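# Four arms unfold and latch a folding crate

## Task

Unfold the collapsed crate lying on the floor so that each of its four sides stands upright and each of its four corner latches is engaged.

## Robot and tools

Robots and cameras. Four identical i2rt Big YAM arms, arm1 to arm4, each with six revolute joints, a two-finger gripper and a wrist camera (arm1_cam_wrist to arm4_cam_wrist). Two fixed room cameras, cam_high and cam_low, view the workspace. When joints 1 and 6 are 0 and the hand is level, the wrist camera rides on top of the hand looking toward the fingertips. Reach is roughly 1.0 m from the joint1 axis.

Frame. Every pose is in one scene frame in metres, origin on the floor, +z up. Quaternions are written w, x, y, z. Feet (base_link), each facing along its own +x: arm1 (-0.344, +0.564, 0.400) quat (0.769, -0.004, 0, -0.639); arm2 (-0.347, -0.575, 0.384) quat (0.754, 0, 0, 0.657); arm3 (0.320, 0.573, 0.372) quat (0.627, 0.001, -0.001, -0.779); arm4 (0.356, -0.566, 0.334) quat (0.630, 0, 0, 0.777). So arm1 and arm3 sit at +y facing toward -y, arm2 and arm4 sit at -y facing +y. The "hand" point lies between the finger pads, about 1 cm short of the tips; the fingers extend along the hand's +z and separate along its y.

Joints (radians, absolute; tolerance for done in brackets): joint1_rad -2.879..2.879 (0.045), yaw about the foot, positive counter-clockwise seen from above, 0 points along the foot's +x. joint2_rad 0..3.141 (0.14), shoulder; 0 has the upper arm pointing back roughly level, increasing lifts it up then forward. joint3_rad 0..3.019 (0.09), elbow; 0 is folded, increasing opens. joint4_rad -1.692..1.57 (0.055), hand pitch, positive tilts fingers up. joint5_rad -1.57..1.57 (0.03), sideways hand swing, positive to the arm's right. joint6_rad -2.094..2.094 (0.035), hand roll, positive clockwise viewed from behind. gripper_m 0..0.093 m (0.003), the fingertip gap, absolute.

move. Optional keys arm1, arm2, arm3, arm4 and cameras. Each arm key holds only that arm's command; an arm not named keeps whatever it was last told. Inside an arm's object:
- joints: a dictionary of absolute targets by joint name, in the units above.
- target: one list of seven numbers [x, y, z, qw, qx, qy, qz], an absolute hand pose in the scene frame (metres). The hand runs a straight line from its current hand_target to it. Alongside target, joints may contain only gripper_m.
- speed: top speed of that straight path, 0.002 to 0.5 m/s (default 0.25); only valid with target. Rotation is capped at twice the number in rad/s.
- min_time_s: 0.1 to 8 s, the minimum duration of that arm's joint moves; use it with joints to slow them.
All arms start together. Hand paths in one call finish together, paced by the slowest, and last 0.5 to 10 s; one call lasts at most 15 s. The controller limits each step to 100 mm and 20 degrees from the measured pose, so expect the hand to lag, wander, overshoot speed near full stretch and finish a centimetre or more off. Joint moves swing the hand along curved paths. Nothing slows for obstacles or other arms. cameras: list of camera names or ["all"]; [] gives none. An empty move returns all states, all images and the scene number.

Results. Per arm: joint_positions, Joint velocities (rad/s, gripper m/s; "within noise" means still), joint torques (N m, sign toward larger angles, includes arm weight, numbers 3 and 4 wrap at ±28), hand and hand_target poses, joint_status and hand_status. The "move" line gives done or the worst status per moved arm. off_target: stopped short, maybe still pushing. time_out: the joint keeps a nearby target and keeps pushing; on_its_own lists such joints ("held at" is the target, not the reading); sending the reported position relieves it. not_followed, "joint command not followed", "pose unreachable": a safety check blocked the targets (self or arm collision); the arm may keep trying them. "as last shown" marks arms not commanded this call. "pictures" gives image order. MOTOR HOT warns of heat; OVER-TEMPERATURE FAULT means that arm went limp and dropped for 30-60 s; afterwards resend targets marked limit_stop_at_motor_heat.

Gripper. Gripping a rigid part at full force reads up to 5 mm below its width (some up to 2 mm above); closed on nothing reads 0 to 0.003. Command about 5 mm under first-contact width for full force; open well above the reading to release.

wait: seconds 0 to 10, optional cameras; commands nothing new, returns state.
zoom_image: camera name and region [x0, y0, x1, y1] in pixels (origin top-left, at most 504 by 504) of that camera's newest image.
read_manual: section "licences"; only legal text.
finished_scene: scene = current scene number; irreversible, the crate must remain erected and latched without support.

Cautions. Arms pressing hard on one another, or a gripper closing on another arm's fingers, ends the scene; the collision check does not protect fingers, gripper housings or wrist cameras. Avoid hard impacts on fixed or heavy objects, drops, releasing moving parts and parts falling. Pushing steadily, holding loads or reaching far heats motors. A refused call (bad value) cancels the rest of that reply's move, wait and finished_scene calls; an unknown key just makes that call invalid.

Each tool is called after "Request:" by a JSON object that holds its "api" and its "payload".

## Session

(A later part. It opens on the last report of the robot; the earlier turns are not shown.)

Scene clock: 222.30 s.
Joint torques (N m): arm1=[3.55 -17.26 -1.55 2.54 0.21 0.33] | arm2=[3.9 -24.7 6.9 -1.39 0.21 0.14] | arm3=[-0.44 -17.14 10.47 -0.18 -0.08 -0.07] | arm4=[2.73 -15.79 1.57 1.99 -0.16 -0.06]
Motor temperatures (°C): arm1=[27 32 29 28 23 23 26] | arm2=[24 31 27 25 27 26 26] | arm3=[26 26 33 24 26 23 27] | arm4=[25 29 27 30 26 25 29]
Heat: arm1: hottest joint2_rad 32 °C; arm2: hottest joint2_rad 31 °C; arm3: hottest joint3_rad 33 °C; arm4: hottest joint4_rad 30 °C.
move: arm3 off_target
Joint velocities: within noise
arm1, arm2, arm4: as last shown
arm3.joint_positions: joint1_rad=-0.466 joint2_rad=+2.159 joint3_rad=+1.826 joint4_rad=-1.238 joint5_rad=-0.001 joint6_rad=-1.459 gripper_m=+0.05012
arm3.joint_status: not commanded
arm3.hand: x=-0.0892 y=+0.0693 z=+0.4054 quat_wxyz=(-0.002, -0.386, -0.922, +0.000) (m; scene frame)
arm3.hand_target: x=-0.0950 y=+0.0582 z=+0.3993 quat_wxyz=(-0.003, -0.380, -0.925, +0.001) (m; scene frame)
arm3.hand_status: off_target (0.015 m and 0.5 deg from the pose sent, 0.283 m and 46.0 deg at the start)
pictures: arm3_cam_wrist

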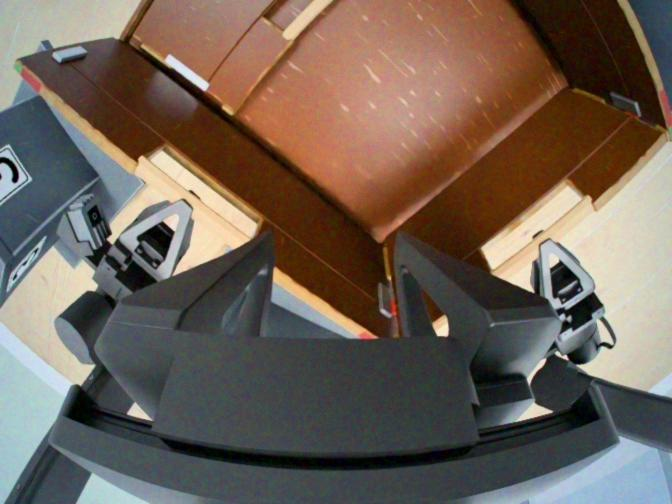

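Request:
{"api": "move", "payload": {"arm2": {"target": [-0.305, 0.006, 0.263, -0.4545, 0.5417, -0.5417, 0.4545], "speed": 0.06}}}

Request:
{"api": "move", "payload": {"arm2": {"target": [-0.285, 0.006, 0.262, -0.4545, 0.5417, -0.5417, 0.4545], "speed": 0.06}, "cameras": ["arm3_cam_wrist", "cam_high", "cam_low"]}}

Request:
{"api": "zoom_image", "payload": {"camera": "arm3_cam_wrist", "region": [560, 60, 672, 160]}}

Request:
{"api": "zoom_image", "payload": {"camera": "cam_high", "region": [256, 300, 416, 420]}}

Scene clock: 230.83 s.
Joint torques (N m): arm1=[4.13 -17.32 -1.72 2.5 0.25 0.31] | arm2=[0.38 -25.7 5.22 0.2 1.17 -0.18] | arm3=[-0.26 -17.96 10.5 -0.27 -0.07 0] | arm4=[2.78 -15.74 1.58 1.98 -0.16 -0.06]
Motor temperatures (°C): arm1=[27 32 29 28 23 23 26] | arm2=[24 32 27 25 27 26 26] | arm3=[26 26 35 24 26 23 27] | arm4=[25 30 27 30 26 25 29]
Heat: arm1: hottest joint2_rad 32 °C; arm2: hottest joint2_rad 32 °C; arm3: hottest joint3_rad 35 °C; arm4: hottest joint2_rad 30 °C.
move: arm2 off_target
Joint velocities: within noise
arm1.joint_positions: joint1_rad=+0.884 joint2_rad=+2.654 joint3_rad=+0.884 joint4_rad=+1.560 joint5_rad=+1.151 joint6_rad=-1.373 gripper_m=+0.01703
arm1.joint_status: not commanded
arm1.hand: x=-0.0235 y=+0.2052 z=+0.2432 quat_wxyz=(+0.031, -0.033, -0.734, +0.678) (m; scene frame)
arm1.hand_target: x=-0.0136 y=+0.2238 z=+0.2412 quat_wxyz=(+0.011, -0.020, -0.736, +0.677) (m; scene frame)
arm1.hand_status: not commanded
arm2.joint_positions: joint1_rad=+0.351 joint2_rad=+2.716 joint3_rad=+1.852 joint4_rad=-1.680 joint5_rad=+1.272 joint6_rad=+0.949 gripper_m=+0.01718
arm2.joint_status: not commanded
arm2.hand: x=-0.2986 y=-0.0124 z=+0.2488 quat_wxyz=(-0.439, +0.543, -0.537, +0.475) (m; scene frame)
arm2.hand_target: x=-0.3045 y=+0.0051 z=+0.2640 quat_wxyz=(-0.456, +0.539, -0.543, +0.455) (m; scene frame)
arm2.hand_status: off_target (0.024 m and 3.0 deg from the pose sent, 0.024 m and 3.2 deg at the start)
arm3.joint_positions: joint1_rad=-0.472 joint2_rad=+2.159 joint3_rad=+1.826 joint4_rad=-1.238 joint5_rad=-0.001 joint6_rad=-1.461 gripper_m=+0.05012
arm3.joint_status: not commanded
arm3.hand: x=-0.0923 y=+0.0718 z=+0.4054 quat_wxyz=(-0.002, -0.388, -0.921, +0.000) (m; scene frame)
arm3.hand_target: x=-0.0982 y=+0.0607 z=+0.3995 quat_wxyz=(-0.003, -0.382, -0.924, +0.001) (m; scene frame)
arm3.hand_status: not commanded
arm4: as last shown
pictures: none

Scene clock: 232.20 s.
Joint torques (N m): arm1=[3.96 -17.85 -1.87 2.37 0.21 0.36] | arm2=[-1.38 -25.05 5.31 0.59 1.49 -0.32] | arm3=[-0.38 -17.73 10.58 -0.25 -0.1 -0.05] | arm4=[2.78 -15.79 1.57 1.99 -0.16 -0.06]
Motor temperatures (°C): arm1=[27 32 29 28 23 23 26] | arm2=[24 32 27 25 28 26 26] | arm3=[26 26 35 24 26 23 27] | arm4=[25 30 27 30 26 25 29]
Heat: arm1: hottest joint2_rad 32 °C; arm2: hottest joint2_rad 32 °C; arm3: hottest joint3_rad 35 °C; arm4: hottest joint2_rad 30 °C.
move: arm2 off_target
Joint velocities: within noise
arm1, arm3, arm4: as last shown
arm2.joint_positions: joint1_rad=+0.350 joint2_rad=+2.691 joint3_rad=+1.812 joint4_rad=-1.598 joint5_rad=+1.289 joint6_rad=+0.877 gripper_m=+0.01718
arm2.joint_status: not commanded
arm2.hand: x=-0.2970 y=-0.0120 z=+0.2491 quat_wxyz=(-0.442, +0.551, -0.531, +0.468) (m; scene frame)
arm2.hand_target: x=-0.2913 y=+0.0058 z=+0.2632 quat_wxyz=(-0.456, +0.544, -0.538, +0.454) (m; scene frame)
arm2.hand_status: off_target (0.025 m and 2.7 deg from the pose sent, 0.026 m and 3.0 deg at the start)
pictures: arm3_cam_wrist, cam_high, cam_low

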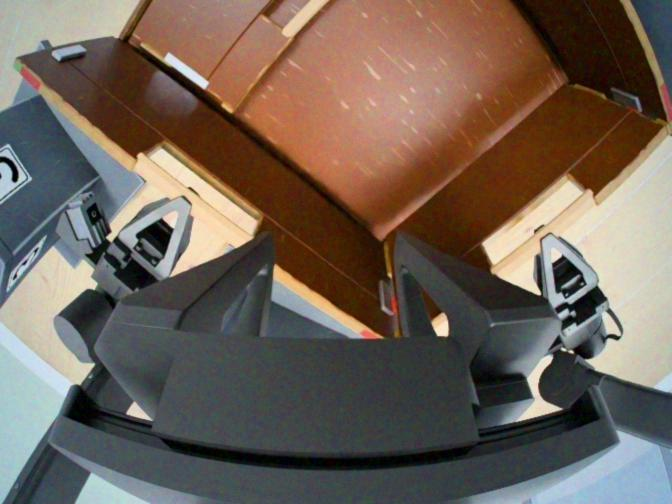

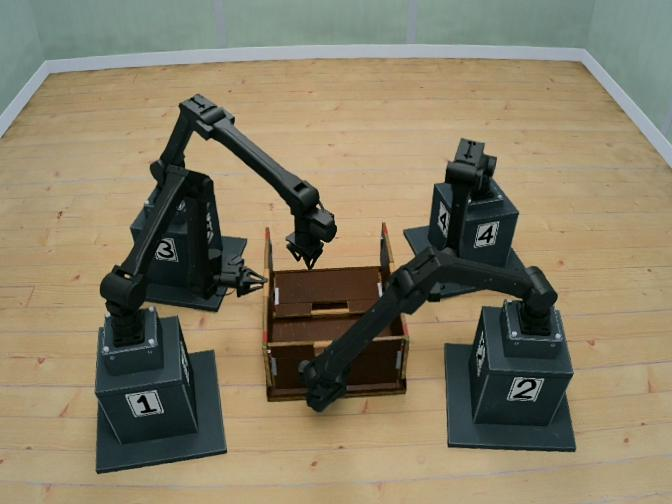

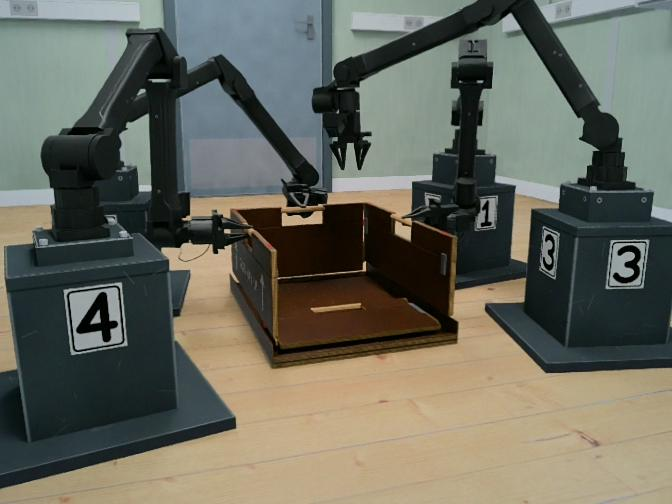

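Scaled by 4.500 from the camera's 672x504 image, which has a finer 960x720 frame.

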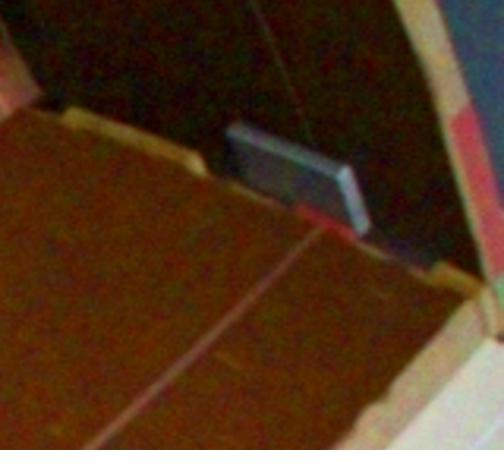

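Scaled by 3.150 from the camera's 672x504 image, which has a finer 960x720 frame.

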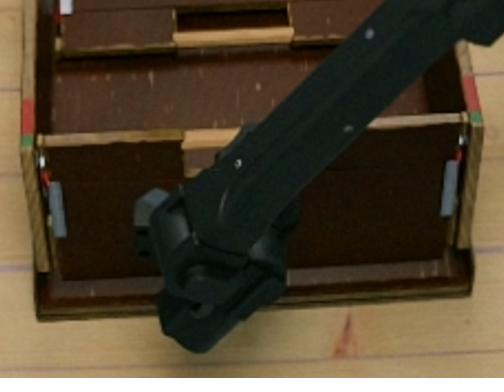

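Request:
{"api": "move", "payload": {"arm2": {"target": [-0.265, 0.006, 0.260, -0.4545, 0.5417, -0.5417, 0.4545], "speed": 0.06}, "cameras": ["cam_high", "cam_low"]}}

Request:
{"api": "zoom_image", "payload": {"camera": "cam_high", "region": [256, 300, 416, 420]}}

Scene clock: 235.03 s.
Joint torques (N m): arm1=[3.96 -18.08 -1.8 2.44 0.21 0.31] | arm2=[-5.19 -23.88 5.39 0.88 1.78 -0.35] | arm3=[-0.5 -17.67 10.54 -0.17 -0.07 -0.06] | arm4=[2.78 -15.79 1.57 1.98 -0.16 -0.07]
Motor temperatures (°C): arm1=[27 32 29 27 23 23 26] | arm2=[24 32 27 25 28 26 26] | arm3=[26 27 35 24 26 23 27] | arm4=[25 30 27 30 26 25 29]
Heat: arm1: hottest joint2_rad 32 °C; arm2: hottest joint2_rad 32 °C; arm3: hottest joint3_rad 35 °C; arm4: hottest joint2_rad 30 °C.
move: arm2 off_target
Joint velocities: within noise
arm1, arm3: as last shown
arm2.joint_positions: joint1_rad=+0.350 joint2_rad=+2.664 joint3_rad=+1.763 joint4_rad=-1.495 joint5_rad=+1.306 joint6_rad=+0.795 gripper_m=+0.01718
arm2.joint_status: not commanded
arm2.hand: x=-0.2960 y=-0.0127 z=+0.2484 quat_wxyz=(-0.447, +0.559, -0.525, +0.460) (m; scene frame)
arm2.hand_target: x=-0.2655 y=+0.0031 z=+0.2602 quat_wxyz=(-0.454, +0.540, -0.542, +0.457) (m; scene frame)
arm2.hand_status: off_target (0.038 m and 3.0 deg from the pose sent, 0.038 m and 2.7 deg at the start)
arm4.joint_positions: joint1_rad=+0.912 joint2_rad=+2.495 joint3_rad=+0.865 joint4_rad=+1.545 joint5_rad=+1.156 joint6_rad=-1.480 gripper_m=+0.01682
arm4.joint_status: not commanded
arm4.hand: x=-0.0119 y=-0.2105 z=+0.2452 quat_wxyz=(-0.695, +0.719, -0.018, +0.008) (m; scene frame)
arm4.hand_target: x=-0.0182 y=-0.2149 z=+0.2451 quat_wxyz=(-0.697, +0.717, -0.008, +0.007) (m; scene frame)
arm4.hand_status: not commanded
pictures: cam_high, cam_low

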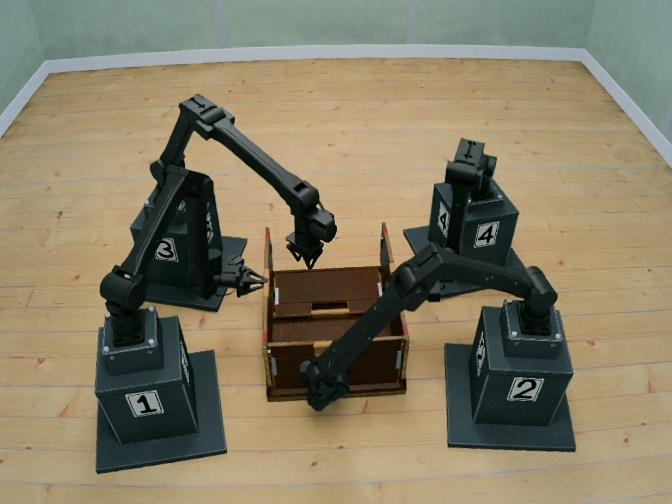

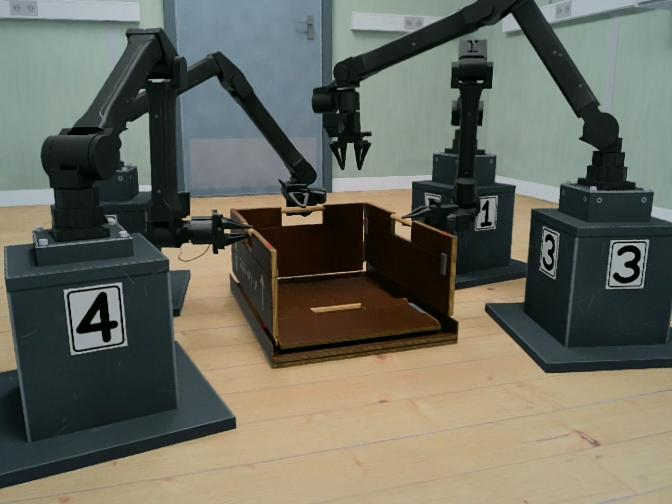

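Scaled by 3.150 from the camera's 672x504 image, which has a finer 960x720 frame.

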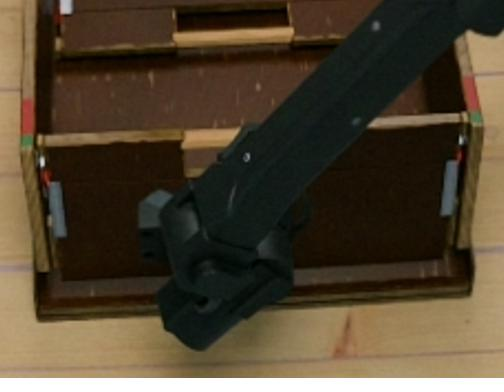

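Request:
{"api": "move", "payload": {"arm2": {"target": [-0.296, 0.004, 0.260, -0.4545, 0.5417, -0.5417, 0.4545], "speed": 0.1}}}

Request:
{"api": "move", "payload": {"arm2": {"joints": {"gripper_m": 0.05}}, "cameras": ["arm2_cam_wrist"]}}

Scene clock: 242.30 s.
Joint torques (N m): arm1=[3.6 -17.49 -1.78 2.39 0.21 0.35] | arm2=[-0.67 -23.47 7.04 -1.09 0.8 0.07] | arm3=[-0.15 -17.38 10.55 -0.16 -0.09 -0.04] | arm4=[2.78 -15.74 1.57 1.99 -0.16 -0.06]
Motor temperatures (°C): arm1=[27 32 29 27 23 23 26] | arm2=[24 31 26 25 28 26 26] | arm3=[26 27 36 24 26 23 27] | arm4=[25 30 27 30 26 25 29]
Heat: arm1: hottest joint2_rad 32 °C; arm2: hottest joint2_rad 31 °C; arm3: hottest joint3_rad 36 °C; arm4: hottest joint2_rad 30 °C.
move: arm2 off_target
Joint velocities: within noise
arm1, arm3, arm4: as last shown
arm2.joint_positions: joint1_rad=+0.350 joint2_rad=+2.682 joint3_rad=+1.797 joint4_rad=-1.567 joint5_rad=+1.292 joint6_rad=+0.861 gripper_m=+0.01718
arm2.joint_status: not commanded
arm2.hand: x=-0.2967 y=-0.0125 z=+0.2490 quat_wxyz=(-0.445, +0.551, -0.532, +0.464) (m; scene frame)
arm2.hand_target: x=-0.2959 y=+0.0041 z=+0.2596 quat_wxyz=(-0.454, +0.543, -0.542, +0.453) (m; scene frame)
arm2.hand_status: off_target (0.020 m and 2.2 deg from the pose sent, 0.020 m and 3.0 deg at the start)
pictures: none

Scene clock: 242.93 s.
Joint torques (N m): arm1=[3.66 -17.32 -1.84 2.4 0.24 0.36] | arm2=[-0.67 -23.82 5.74 -1.11 0.63 0.1] | arm3=[-0.03 -17.32 10.67 -0.21 -0.11 -0.04] | arm4=[2.78 -15.79 1.57 1.98 -0.16 -0.06]
Motor temperatures (°C): arm1=[27 32 29 27 23 23 26] | arm2=[24 31 26 25 28 26 26] | arm3=[26 27 36 24 26 23 27] | arm4=[25 30 27 30 26 25 29]
Heat: arm1: hottest joint2_rad 32 °C; arm2: hottest joint2_rad 31 °C; arm3: hottest joint3_rad 36 °C; arm4: hottest joint2_rad 30 °C.
move: arm2 done
Joint velocities: within noise
arm1, arm3, arm4: as last shown
arm2.joint_positions: joint1_rad=+0.348 joint2_rad=+2.682 joint3_rad=+1.817 joint4_rad=-1.568 joint5_rad=+1.297 joint6_rad=+0.861 gripper_m=+0.04980
arm2.joint_status: all done
arm2.hand: x=-0.2973 y=-0.0048 z=+0.2526 quat_wxyz=(-0.450, +0.548, -0.536, +0.458) (m; scene frame)
arm2.hand_target: x=-0.2950 y=+0.0042 z=+0.2600 quat_wxyz=(-0.454, +0.542, -0.542, +0.454) (m; scene frame)
arm2.hand_status: not commanded
pictures: arm2_cam_wrist

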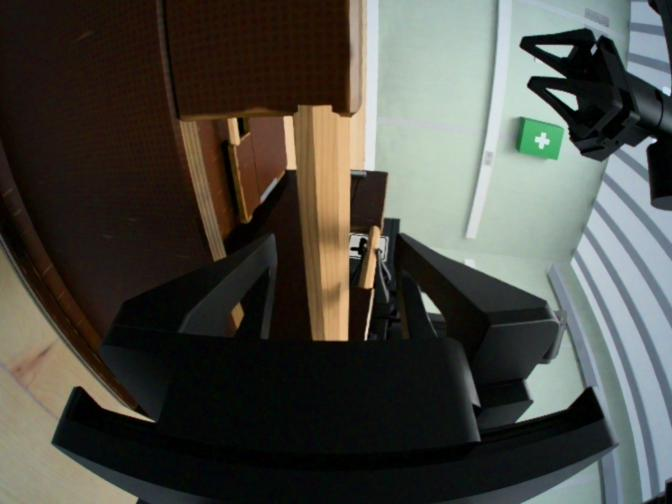

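Request:
{"api": "move", "payload": {"arm2": {"target": [-0.385, 0.004, 0.275, -0.4545, 0.5417, -0.5417, 0.4545], "speed": 0.2}, "arm3": {"target": [0.04, 0.03, 0.33, 0, 0.7071, 0.7071, 0], "speed": 0.3}, "cameras": ["arm2_cam_wrist", "arm3_cam_wrist", "cam_high", "cam_low"]}}

Scene clock: 247.17 s.
Joint torques (N m): arm1=[3.9 -18.02 -1.83 2.29 0.19 0.33] | arm2=[0.79 -24.76 6.35 -1.33 0.27 0.07] | arm3=[-0.38 -20.42 5.19 0.83 0.19 0.15] | arm4=[2.78 -15.79 1.55 1.99 -0.16 -0.06]
Motor temperatures (°C): arm1=[27 32 29 27 23 23 26] | arm2=[24 31 26 25 28 26 26] | arm3=[26 27 36 24 26 23 27] | arm4=[24 30 27 30 26 25 29]
Heat: arm1: hottest joint2_rad 32 °C; arm2: hottest joint2_rad 31 °C; arm3: hottest joint3_rad 36 °C; arm4: hottest joint2_rad 30 °C.
move: arm2 off_target; arm3 done
Joint velocities: within noise
arm1, arm4: as last shown
arm2.joint_positions: joint1_rad=+0.481 joint2_rad=+2.682 joint3_rad=+1.872 joint4_rad=-1.688 joint5_rad=+1.199 joint6_rad=+0.946 gripper_m=+0.04989
arm2.joint_status: not commanded
arm2.hand: x=-0.3780 y=-0.0072 z=+0.2631 quat_wxyz=(-0.448, +0.567, -0.536, +0.436) (m; scene frame)
arm2.hand_target: x=-0.3841 y=+0.0036 z=+0.2750 quat_wxyz=(-0.452, +0.564, -0.543, +0.427) (m; scene frame)
arm2.hand_status: off_target (0.018 m and 3.7 deg from the pose sent, 0.091 m and 1.2 deg at the start; a joint's target at an end of its range on 56 of 72 steps)
arm3.joint_positions: joint1_rad=-0.265 joint2_rad=+2.159 joint3_rad=+1.610 joint4_rad=-1.026 joint5_rad=+0.003 joint6_rad=-0.485 gripper_m=+0.05012
arm3.joint_status: not commanded
arm3.hand: x=+0.0359 y=+0.0302 z=+0.3312 quat_wxyz=(+0.001, -0.706, -0.709, -0.003) (m; scene frame)
arm3.hand_target: x=+0.0397 y=+0.0307 z=+0.3304 quat_wxyz=(+0.002, -0.707, -0.707, +0.000) (m; scene frame)
arm3.hand_status: done (0.004 m and 0.4 deg from the pose sent, 0.158 m and 44.3 deg at the start)
pictures: arm2_cam_wrist, arm3_cam_wrist, cam_high, cam_low

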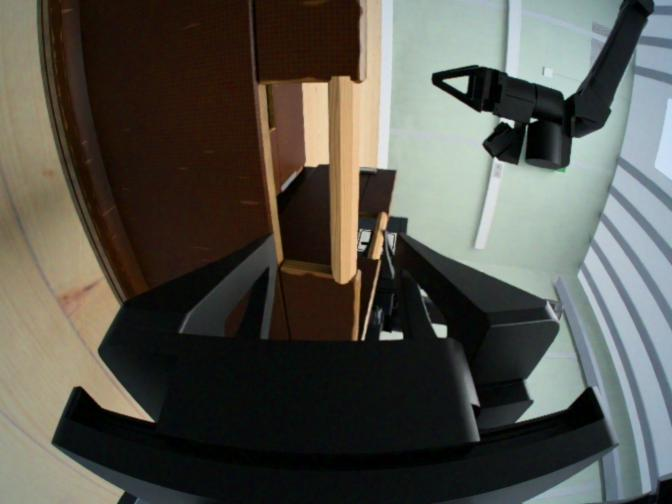

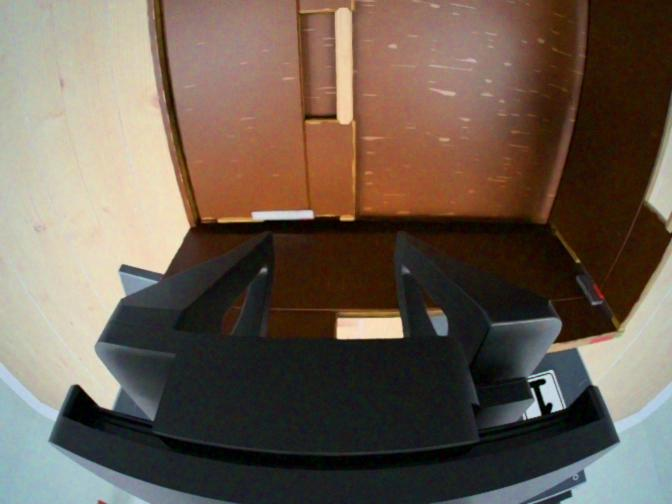

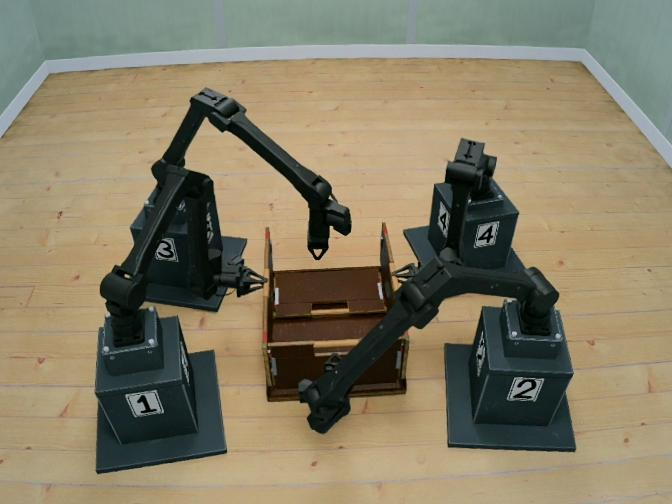

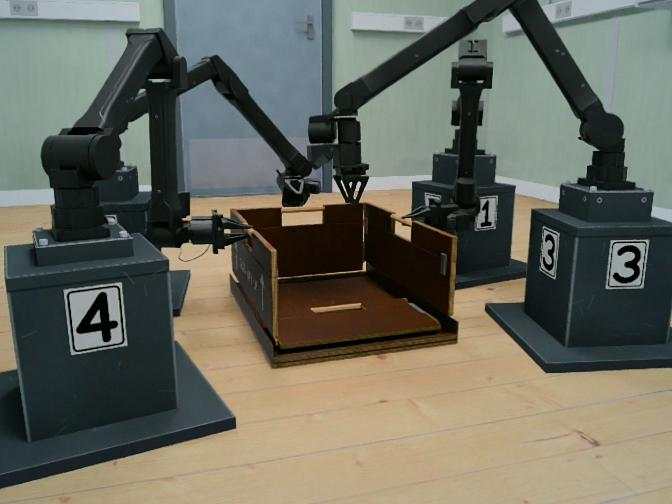

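Request:
{"api": "move", "payload": {"arm3": {"target": [0.025, -0.005, 0.10, 0, 0.7071, 0.7071, 0], "speed": 0.3}, "arm2": {"target": [-0.40, -0.10, 0.45, -0.4055, 0.5795, -0.5795, 0.4055], "speed": 0.3}, "cameras": ["arm3_cam_wrist"]}}

Scene clock: 251.60 s.
Joint torques (N m): arm1=[3.96 -17.49 -1.83 2.51 0.19 0.37] | arm2=[-0.21 -21.36 4.96 -1.2 0.29 -0.08] | arm3=[0.26 -19.84 7.21 0.23 0.07 0.16] | arm4=[2.73 -15.79 1.57 1.98 -0.16 -0.06]
Motor temperatures (°C): arm1=[27 32 29 27 23 23 26] | arm2=[24 31 26 25 28 26 25] | arm3=[26 28 35 24 26 23 27] | arm4=[24 30 27 30 26 25 29]
Heat: arm1: hottest joint2_rad 32 °C; arm2: hottest joint2_rad 31 °C; arm3: hottest joint3_rad 35 °C; arm4: hottest joint2_rad 30 °C.
move: arm2 off_target; arm3 off_target
Joint velocities: within noise
arm1, arm4: as last shown
arm2.joint_positions: joint1_rad=+0.560 joint2_rad=+2.139 joint3_rad=+1.436 joint4_rad=-1.690 joint5_rad=+1.030 joint6_rad=+0.903 gripper_m=+0.04989
arm2.joint_status: not commanded
arm2.hand: x=-0.3971 y=-0.0991 z=+0.4393 quat_wxyz=(-0.406, +0.582, -0.580, +0.400) (m; scene frame)
arm2.hand_target: x=-0.3989 y=-0.0990 z=+0.4496 quat_wxyz=(-0.405, +0.585, -0.580, +0.398) (m; scene frame)
arm2.hand_status: off_target (0.011 m and 0.7 deg from the pose sent, 0.210 m and 8.0 deg at the start; a joint's target at an end of its range on 29 of 52 steps)
arm3.joint_positions: joint1_rad=-0.265 joint2_rad=+2.604 joint3_rad=+1.780 joint4_rad=-0.751 joint5_rad=+0.003 joint6_rad=-0.482 gripper_m=+0.05012
arm3.joint_status: not commanded
arm3.hand: x=+0.0240 y=+0.0062 z=+0.1085 quat_wxyz=(+0.001, -0.707, -0.708, -0.003) (m; scene frame)
arm3.hand_target: x=+0.0260 y=-0.0027 z=+0.1003 quat_wxyz=(+0.000, -0.707, -0.707, +0.000) (m; scene frame)
arm3.hand_status: off_target (0.014 m and 0.3 deg from the pose sent, 0.234 m and 0.4 deg at the start; pose on its path clipped on 3 of 52 steps)
pictures: arm3_cam_wrist

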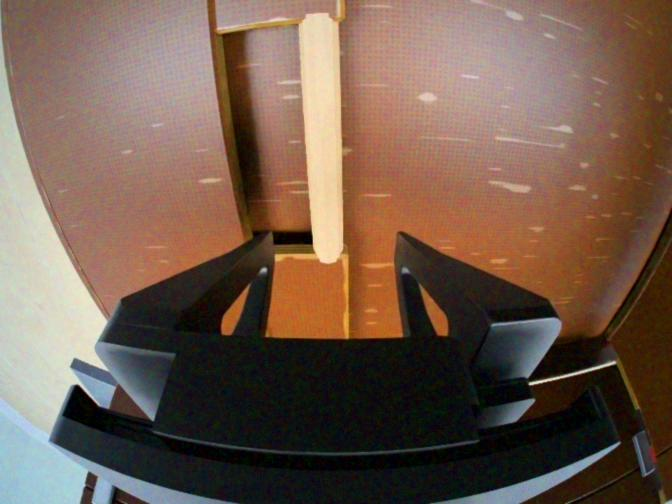

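Request:
{"api": "move", "payload": {"arm3": {"target": [0.031, -0.014, 0.026, 0, 0.7071, 0.7071, 0], "speed": 0.12}, "cameras": ["arm3_cam_wrist"]}}

Scene clock: 256.70 s.
Joint torques (N m): arm1=[3.55 -17.32 -1.72 2.37 0.24 0.33] | arm2=[0.21 -21.42 4.96 -1.22 0.3 -0.05] | arm3=[0.26 -19.66 7.19 0.42 0.08 0.16] | arm4=[2.78 -15.74 1.55 1.98 -0.16 -0.06]
Motor temperatures (°C): arm1=[27 32 29 27 23 23 27] | arm2=[24 30 26 25 28 26 25] | arm3=[26 28 35 24 26 23 27] | arm4=[24 30 26 30 26 25 29]
Heat: arm1: hottest joint2_rad 32 °C; arm2: hottest joint2_rad 30 °C; arm3: hottest joint3_rad 35 °C; arm4: hottest joint2_rad 30 °C.
move: arm3 off_target
Joint velocities: within noise
arm1, arm4: as last shown
arm2.joint_positions: joint1_rad=+0.558 joint2_rad=+2.139 joint3_rad=+1.436 joint4_rad=-1.690 joint5_rad=+1.030 joint6_rad=+0.903 gripper_m=+0.04989
arm2.joint_status: not commanded
arm2.hand: x=-0.3963 y=-0.0990 z=+0.4393 quat_wxyz=(-0.406, +0.582, -0.580, +0.400) (m; scene frame)
arm2.hand_target: x=-0.3982 y=-0.0989 z=+0.4496 quat_wxyz=(-0.405, +0.584, -0.580, +0.398) (m; scene frame)
arm2.hand_status: not commanded
arm3.joint_positions: joint1_rad=-0.247 joint2_rad=+2.774 joint3_rad=+1.921 joint4_rad=-0.722 joint5_rad=+0.003 joint6_rad=-0.476 gripper_m=+0.05012
arm3.joint_status: not commanded
arm3.hand: x=+0.0305 y=-0.0077 z=+0.0381 quat_wxyz=(+0.001, -0.702, -0.712, -0.002) (m; scene frame)
arm3.hand_target: x=+0.0356 y=-0.0150 z=+0.0265 quat_wxyz=(+0.000, -0.702, -0.713, +0.000) (m; scene frame)
arm3.hand_status: off_target (0.014 m and 0.8 deg from the pose sent, 0.085 m and 0.3 deg at the start)
pictures: arm3_cam_wrist

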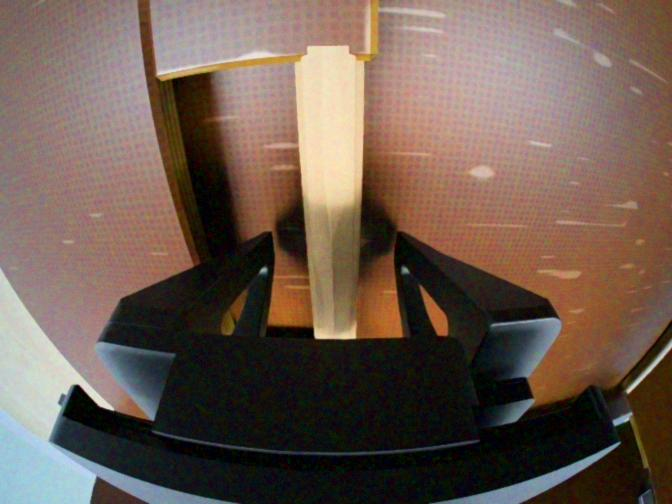

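Request:
{"api": "move", "payload": {"arm3": {"joints": {"gripper_m": 0.014}}}}

Request:
{"api": "move", "payload": {"arm2": {"target": [-0.35, -0.15, 0.50, -0.2706, 0.6533, -0.6533, 0.2706], "speed": 0.3}, "cameras": ["arm3_cam_wrist", "arm2_cam_wrist", "cam_low"]}}

Scene clock: 258.70 s.
Joint torques (N m): arm1=[3.84 -17.85 -1.66 2.28 0.21 0.33] | arm2=[0.21 -21.48 4.97 -1.22 0.3 -0.05] | arm3=[0.44 -20.13 7.13 0.51 0.14 0.22] | arm4=[2.73 -15.79 1.57 1.99 -0.16 -0.06]
Motor temperatures (°C): arm1=[27 32 29 27 23 23 27] | arm2=[24 30 26 25 28 26 25] | arm3=[26 28 35 24 26 23 27] | arm4=[24 30 26 30 26 25 29]
Heat: arm1: hottest joint2_rad 32 °C; arm2: hottest joint2_rad 30 °C; arm3: hottest joint3_rad 35 °C; arm4: hottest joint2_rad 30 °C.
move: arm3 off_target
Joint velocities: within noise
arm1.joint_positions: joint1_rad=+0.884 joint2_rad=+2.654 joint3_rad=+0.884 joint4_rad=+1.560 joint5_rad=+1.151 joint6_rad=-1.373 gripper_m=+0.01703
arm1.joint_status: not commanded
arm1.hand: x=-0.0235 y=+0.2052 z=+0.2432 quat_wxyz=(+0.031, -0.033, -0.734, +0.678) (m; scene frame)
arm1.hand_target: x=-0.0136 y=+0.2238 z=+0.2412 quat_wxyz=(+0.011, -0.020, -0.736, +0.677) (m; scene frame)
arm1.hand_status: not commanded
arm2, arm4: as last shown
arm3.joint_positions: joint1_rad=-0.248 joint2_rad=+2.774 joint3_rad=+1.921 joint4_rad=-0.722 joint5_rad=-0.006 joint6_rad=-0.484 gripper_m=+0.01732
arm3.joint_status: gripper_m off_target (ended at +0.01734, target +0.01400)
arm3.hand: x=+0.0310 y=-0.0079 z=+0.0381 quat_wxyz=(-0.003, -0.700, -0.714, -0.004) (m; scene frame)
arm3.hand_target: x=+0.0358 y=-0.0154 z=+0.0266 quat_wxyz=(-0.004, -0.702, -0.712, -0.001) (m; scene frame)
arm3.hand_status: not commanded
pictures: none

Scene clock: 260.50 s.
Joint torques (N m): arm1=[3.84 -17.55 -1.88 2.36 0.21 0.33] | arm2=[-0.79 -16.85 6.13 0.23 0.32 -0.05] | arm3=[0.79 -19.49 7.27 0.39 0.13 0.21] | arm4=[2.78 -15.79 1.57 1.98 -0.16 -0.06]
Motor temperatures (°C): arm1=[27 32 29 27 23 23 27] | arm2=[24 30 26 25 28 26 25] | arm3=[26 28 35 24 26 23 27] | arm4=[24 30 26 30 26 25 29]
Heat: arm1: hottest joint2_rad 32 °C; arm2: hottest joint2_rad 30 °C; arm3: hottest joint3_rad 35 °C; arm4: hottest joint2_rad 30 °C.
move: arm2 done
Joint velocities: within noise
arm1, arm3, arm4: as last shown
arm2.joint_positions: joint1_rad=+0.434 joint2_rad=+1.703 joint3_rad=+1.162 joint4_rad=-1.337 joint5_rad=+0.746 joint6_rad=+0.404 gripper_m=+0.04989
arm2.joint_status: not commanded
arm2.hand: x=-0.3522 y=-0.1527 z=+0.4921 quat_wxyz=(-0.267, +0.657, -0.647, +0.281) (m; scene frame)
arm2.hand_target: x=-0.3524 y=-0.1494 z=+0.4998 quat_wxyz=(-0.271, +0.656, -0.651, +0.269) (m; scene frame)
arm2.hand_status: done (0.009 m and 1.5 deg from the pose sent, 0.092 m and 24.5 deg at the start)
arm3.joint_positions: joint1_rad=-0.248 joint2_rad=+2.774 joint3_rad=+1.921 joint4_rad=-0.722 joint5_rad=-0.006 joint6_rad=-0.484 gripper_m=+0.01731
pictures: arm2_cam_wrist, arm3_cam_wrist, cam_low

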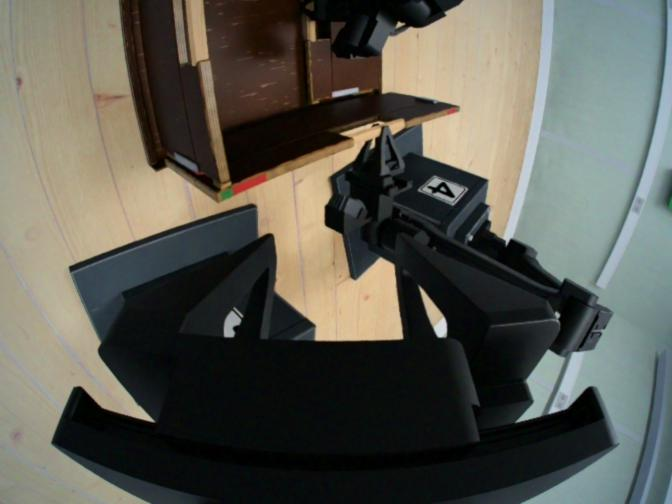

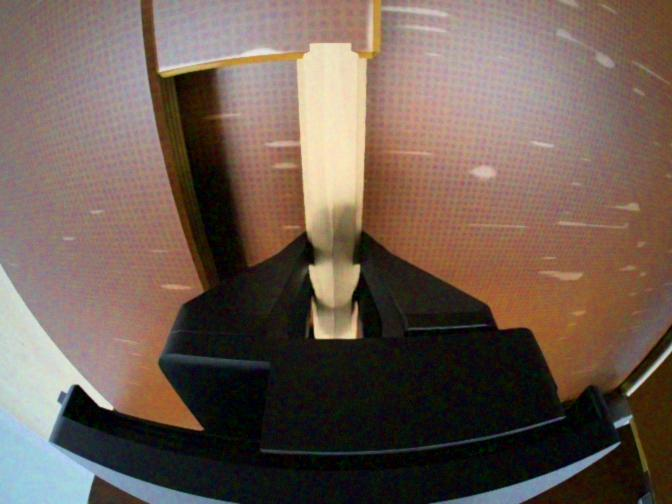

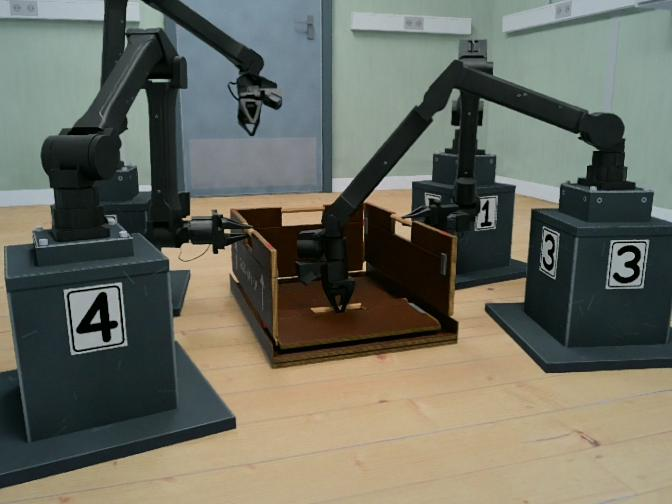

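Request:
{"api": "move", "payload": {"arm3": {"target": [0.040, -0.014, 0.100, -0.0923, 0.7010, 0.7010, -0.0923], "speed": 0.12}}}

Request:
{"api": "move", "payload": {"arm3": {"target": [0.062, -0.014, 0.162, -0.1830, 0.6830, 0.6830, -0.1830], "speed": 0.14}}}

Request:
{"api": "move", "payload": {"arm3": {"target": [0.096, -0.014, 0.210, -0.2706, 0.6533, 0.6533, -0.2706], "speed": 0.14}, "cameras": ["cam_low", "cam_high", "arm2_cam_wrist"]}}

Request:
{"api": "zoom_image", "payload": {"camera": "cam_low", "region": [210, 170, 480, 380]}}

Scene clock: 266.33 s.
Joint torques (N m): arm1=[3.78 -17.26 -1.78 2.4 0.2 0.35] | arm2=[-0.32 -16.85 6.16 0.21 0.32 -0.07] | arm3=[-0.03 -23.71 3.6 0.79 0.84 0.36] | arm4=[2.78 -15.79 1.57 1.98 -0.16 -0.06]
Motor temperatures (°C): arm1=[27 32 29 27 23 23 27] | arm2=[24 30 26 25 28 26 25] | arm3=[26 28 34 24 26 23 27] | arm4=[24 30 26 30 26 25 29]
Heat: arm1: hottest joint2_rad 32 °C; arm2: hottest joint2_rad 30 °C; arm3: hottest joint3_rad 34 °C; arm4: hottest joint2_rad 30 °C.
move: arm3 off_target
Joint velocities: within noise
arm1: as last shown
arm2.joint_positions: joint1_rad=+0.435 joint2_rad=+1.703 joint3_rad=+1.162 joint4_rad=-1.337 joint5_rad=+0.746 joint6_rad=+0.404 gripper_m=+0.04989
arm2.joint_status: not commanded
arm2.hand: x=-0.3529 y=-0.1527 z=+0.4921 quat_wxyz=(-0.267, +0.657, -0.647, +0.281) (m; scene frame)
arm2.hand_target: x=-0.3531 y=-0.1494 z=+0.4998 quat_wxyz=(-0.271, +0.656, -0.651, +0.268) (m; scene frame)
arm2.hand_status: not commanded
arm3.joint_positions: joint1_rad=-0.181 joint2_rad=+2.636 joint3_rad=+1.743 joint4_rad=-0.596 joint5_rad=+0.227 joint6_rad=-0.421 gripper_m=+0.01725
arm3.joint_status: not commanded
arm3.hand: x=+0.0353 y=-0.0067 z=+0.0849 quat_wxyz=(+0.089, -0.697, -0.707, +0.078) (m; scene frame)
arm3.hand_target: x=+0.0378 y=-0.0132 z=+0.0991 quat_wxyz=(+0.092, -0.702, -0.700, +0.091) (m; scene frame)
arm3.hand_status: off_target (0.017 m and 1.8 deg from the pose sent, 0.063 m and 15.6 deg at the start)
arm4.joint_positions: joint1_rad=+0.912 joint2_rad=+2.495 joint3_rad=+0.865 joint4_rad=+1.545 joint5_rad=+1.156 joint6_rad=-1.480 gripper_m=+0.01682
arm4.joint_status: not commanded
arm4.hand: x=-0.0119 y=-0.2105 z=+0.2452 quat_wxyz=(-0.695, +0.719, -0.018, +0.008) (m; scene frame)
arm4.hand_target: x=-0.0182 y=-0.2149 z=+0.2451 quat_wxyz=(-0.697, +0.717, -0.008, +0.007) (m; scene frame)
arm4.hand_status: not commanded
pictures: none

Scene clock: 267.87 s.
Joint torques (N m): arm1=[3.37 -17.73 -1.87 2.4 0.23 0.33] | arm2=[-0.38 -16.79 6.16 0.23 0.32 -0.07] | arm3=[0.21 -23.3 3.71 0.75 1 0.21] | arm4=[2.73 -15.79 1.55 1.98 -0.16 -0.06]
Motor temperatures (°C): arm1=[27 32 29 27 23 23 27] | arm2=[24 30 26 25 28 26 25] | arm3=[26 28 34 24 26 23 27] | arm4=[24 30 26 30 26 25 29]
Heat: arm1: hottest joint2_rad 32 °C; arm2: hottest joint2_rad 30 °C; arm3: hottest joint3_rad 34 °C; arm4: hottest joint2_rad 30 °C.
move: arm3 off_target
Joint velocities: within noise
arm1, arm2, arm4: as last shown
arm3.joint_positions: joint1_rad=-0.084 joint2_rad=+2.509 joint3_rad=+1.593 joint4_rad=-0.518 joint5_rad=+0.489 joint6_rad=-0.336 gripper_m=+0.01723
arm3.joint_status: not commanded
arm3.hand: x=+0.0560 y=-0.0052 z=+0.1421 quat_wxyz=(+0.185, -0.684, -0.686, +0.167) (m; scene frame)
arm3.hand_target: x=+0.0593 y=-0.0137 z=+0.1611 quat_wxyz=(+0.185, -0.684, -0.682, +0.183) (m; scene frame)
arm3.hand_status: off_target (0.023 m and 1.9 deg from the pose sent, 0.082 m and 16.4 deg at the start)
pictures: none

Scene clock: 269.37 s.
Joint torques (N m): arm1=[3.72 -17.9 -1.92 2.32 0.2 0.3] | arm2=[-0.32 -16.85 6.16 0.24 0.33 -0.07] | arm3=[0.62 -22.65 4.08 0.64 1.16 0.08] | arm4=[2.78 -15.74 1.57 1.98 -0.16 -0.06]
Motor temperatures (°C): arm1=[27 32 29 27 23 23 27] | arm2=[24 29 26 25 28 26 25] | arm3=[26 28 34 24 26 23 27] | arm4=[24 30 26 30 26 25 29]
Heat: arm1: hottest joint2_rad 32 °C; arm2: hottest joint2_rad 29 °C; arm3: hottest joint3_rad 34 °C; arm4: hottest joint2_rad 30 °C.
move: arm3 off_target
Joint velocities: within noise
arm1, arm2, arm4: as last shown
arm3.joint_positions: joint1_rad=+0.028 joint2_rad=+2.443 joint3_rad=+1.509 joint4_rad=-0.501 joint5_rad=+0.759 joint6_rad=-0.229 gripper_m=+0.01722
arm3.joint_status: not commanded
arm3.hand: x=+0.0889 y=-0.0029 z=+0.1874 quat_wxyz=(+0.275, -0.660, -0.652, +0.253) (m; scene frame)
arm3.hand_target: x=+0.0950 y=-0.0141 z=+0.2090 quat_wxyz=(+0.271, -0.656, -0.650, +0.271) (m; scene frame)
arm3.hand_status: off_target (0.026 m and 2.2 deg from the pose sent, 0.079 m and 16.2 deg at the start)
pictures: arm2_cam_wrist, cam_high, cam_low

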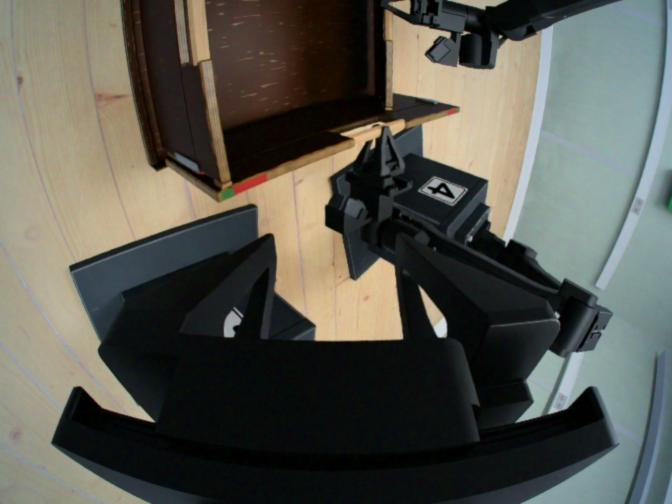

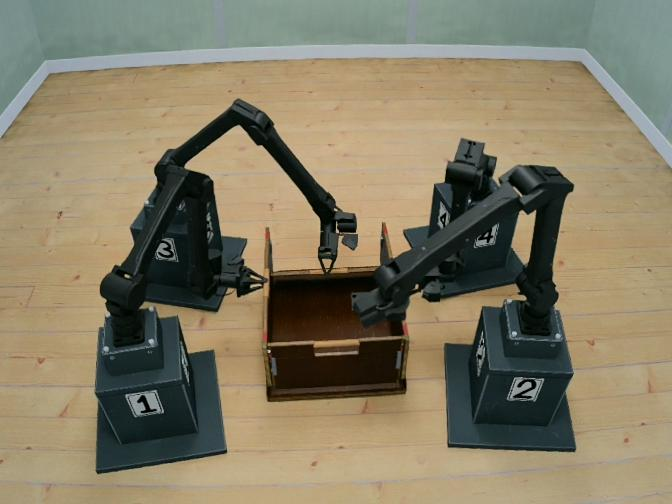

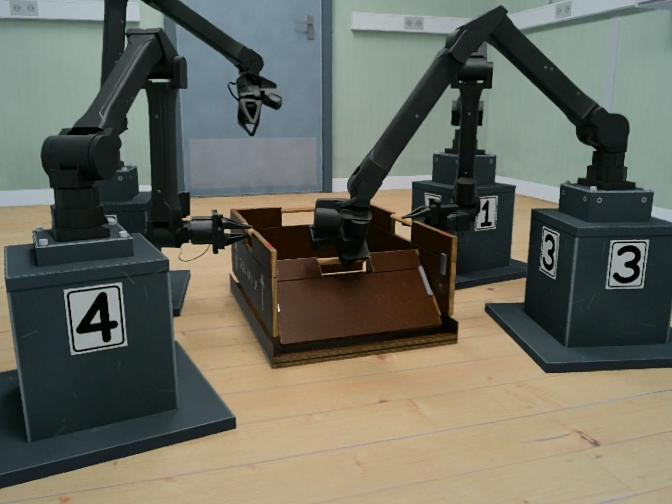

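Scaled by 1.867 from the camera's 672x504 image, which has a finer 960x720 frame.

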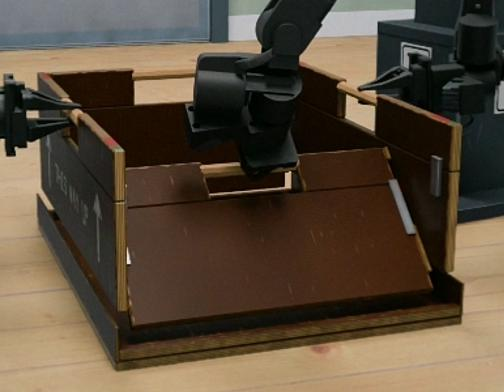

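Request:
{"api": "move", "payload": {"arm3": {"target": [0.139, -0.014, 0.246, -0.3536, 0.6124, 0.6124, -0.3536], "speed": 0.14}}}

Request:
{"api": "move", "payload": {"arm3": {"target": [0.193, -0.014, 0.268, -0.4056, 0.5792, 0.5792, -0.4056], "speed": 0.14}, "cameras": ["cam_low", "cam_high", "arm2_cam_wrist"]}}

Request:
{"api": "zoom_image", "payload": {"camera": "cam_low", "region": [210, 170, 480, 380]}}

Request:
{"api": "zoom_image", "payload": {"camera": "cam_high", "region": [236, 200, 446, 420]}}

Scene clock: 272.43 s.
Joint torques (N m): arm1=[4.07 -17.61 -1.85 2.48 0.21 0.33] | arm2=[-0.32 -16.85 6.15 0.23 0.32 -0.07] | arm3=[1.08 -22.01 4.82 -0.08 1.46 -0.11] | arm4=[2.78 -15.74 1.57 1.99 -0.16 -0.06]
Motor temperatures (°C): arm1=[27 32 29 27 23 23 27] | arm2=[24 29 26 25 28 26 25] | arm3=[26 28 34 24 26 23 28] | arm4=[24 30 26 30 26 25 29]
Heat: arm1: hottest joint2_rad 32 °C; arm2: hottest joint2_rad 29 °C; arm3: hottest joint3_rad 34 °C; arm4: hottest joint2_rad 30 °C.
move: arm3 off_target
Joint velocities: within noise
arm1, arm2, arm4: as last shown
arm3.joint_positions: joint1_rad=+0.144 joint2_rad=+2.433 joint3_rad=+1.484 joint4_rad=-0.557 joint5_rad=+1.028 joint6_rad=-0.085 gripper_m=+0.01719
arm3.joint_status: not commanded
arm3.hand: x=+0.1299 y=-0.0010 z=+0.2220 quat_wxyz=(+0.354, -0.623, -0.609, +0.340) (m; scene frame)
arm3.hand_target: x=+0.1377 y=-0.0149 z=+0.2456 quat_wxyz=(+0.354, -0.612, -0.612, +0.354) (m; scene frame)
arm3.hand_status: off_target (0.029 m and 2.0 deg from the pose sent, 0.078 m and 16.2 deg at the start)
pictures: none

Scene clock: 274.20 s.
Joint torques (N m): arm1=[3.84 -17.26 -1.83 2.37 0.23 0.34] | arm2=[-0.32 -16.79 6.16 0.24 0.32 -0.07] | arm3=[0.44 -20.01 6.9 -1.61 1.68 0.01] | arm4=[2.78 -15.79 1.57 1.99 -0.16 -0.06]
Motor temperatures (°C): arm1=[27 32 29 27 23 23 27] | arm2=[24 29 26 25 28 26 25] | arm3=[26 28 34 24 26 23 28] | arm4=[24 30 26 30 26 25 29]
Heat: arm1: hottest joint2_rad 32 °C; arm2: hottest joint2_rad 29 °C; arm3: hottest joint3_rad 34 °C; arm4: hottest joint2_rad 30 °C.
move: arm3 off_target
Joint velocities: within noise
arm1, arm2, arm4: as last shown
arm3.joint_positions: joint1_rad=+0.267 joint2_rad=+2.452 joint3_rad=+1.524 joint4_rad=-0.805 joint5_rad=+1.197 joint6_rad=+0.185 gripper_m=+0.01718
arm3.joint_status: not commanded
arm3.hand: x=+0.1875 y=+0.0019 z=+0.2487 quat_wxyz=(+0.399, -0.590, -0.577, +0.399) (m; scene frame)
arm3.hand_target: x=+0.1938 y=-0.0156 z=+0.2685 quat_wxyz=(+0.402, -0.579, -0.579, +0.410) (m; scene frame)
arm3.hand_status: off_target (0.026 m and 1.7 deg from the pose sent, 0.079 m and 11.3 deg at the start)
pictures: arm2_cam_wrist, cam_high, cam_low

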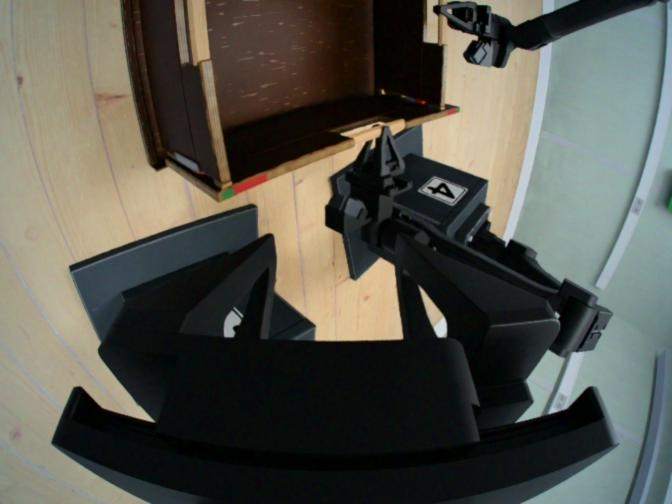

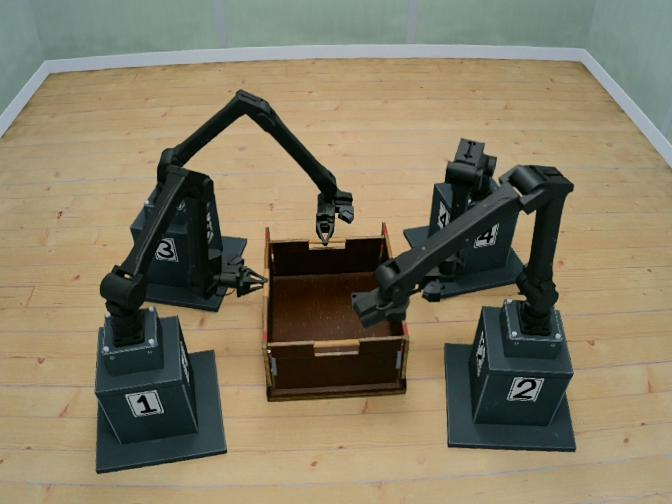

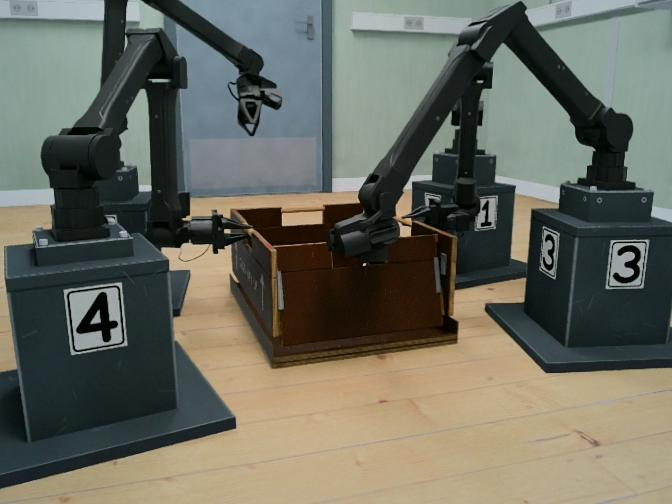

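Scaled by 1.867 from the camera's 672x504 image, which has a finer 960x720 frame.

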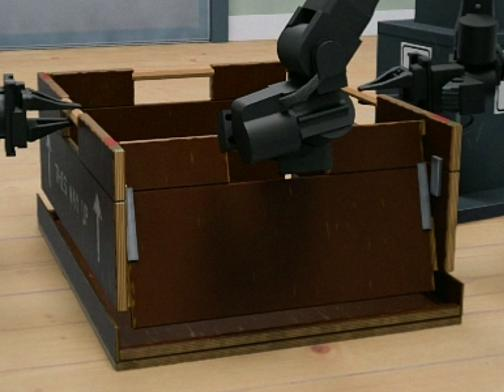

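Scaled by 2.291 from the camera's 672x504 image, which has a finer 960x720 frame.

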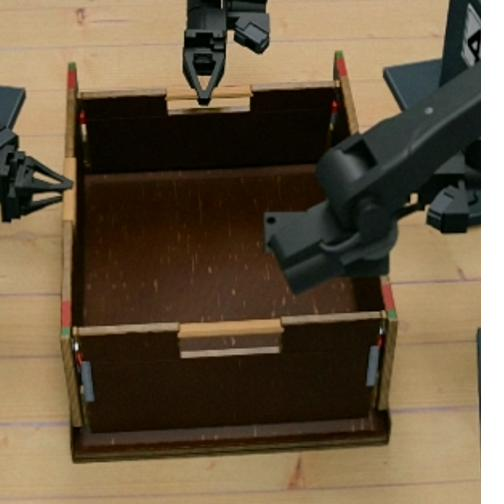

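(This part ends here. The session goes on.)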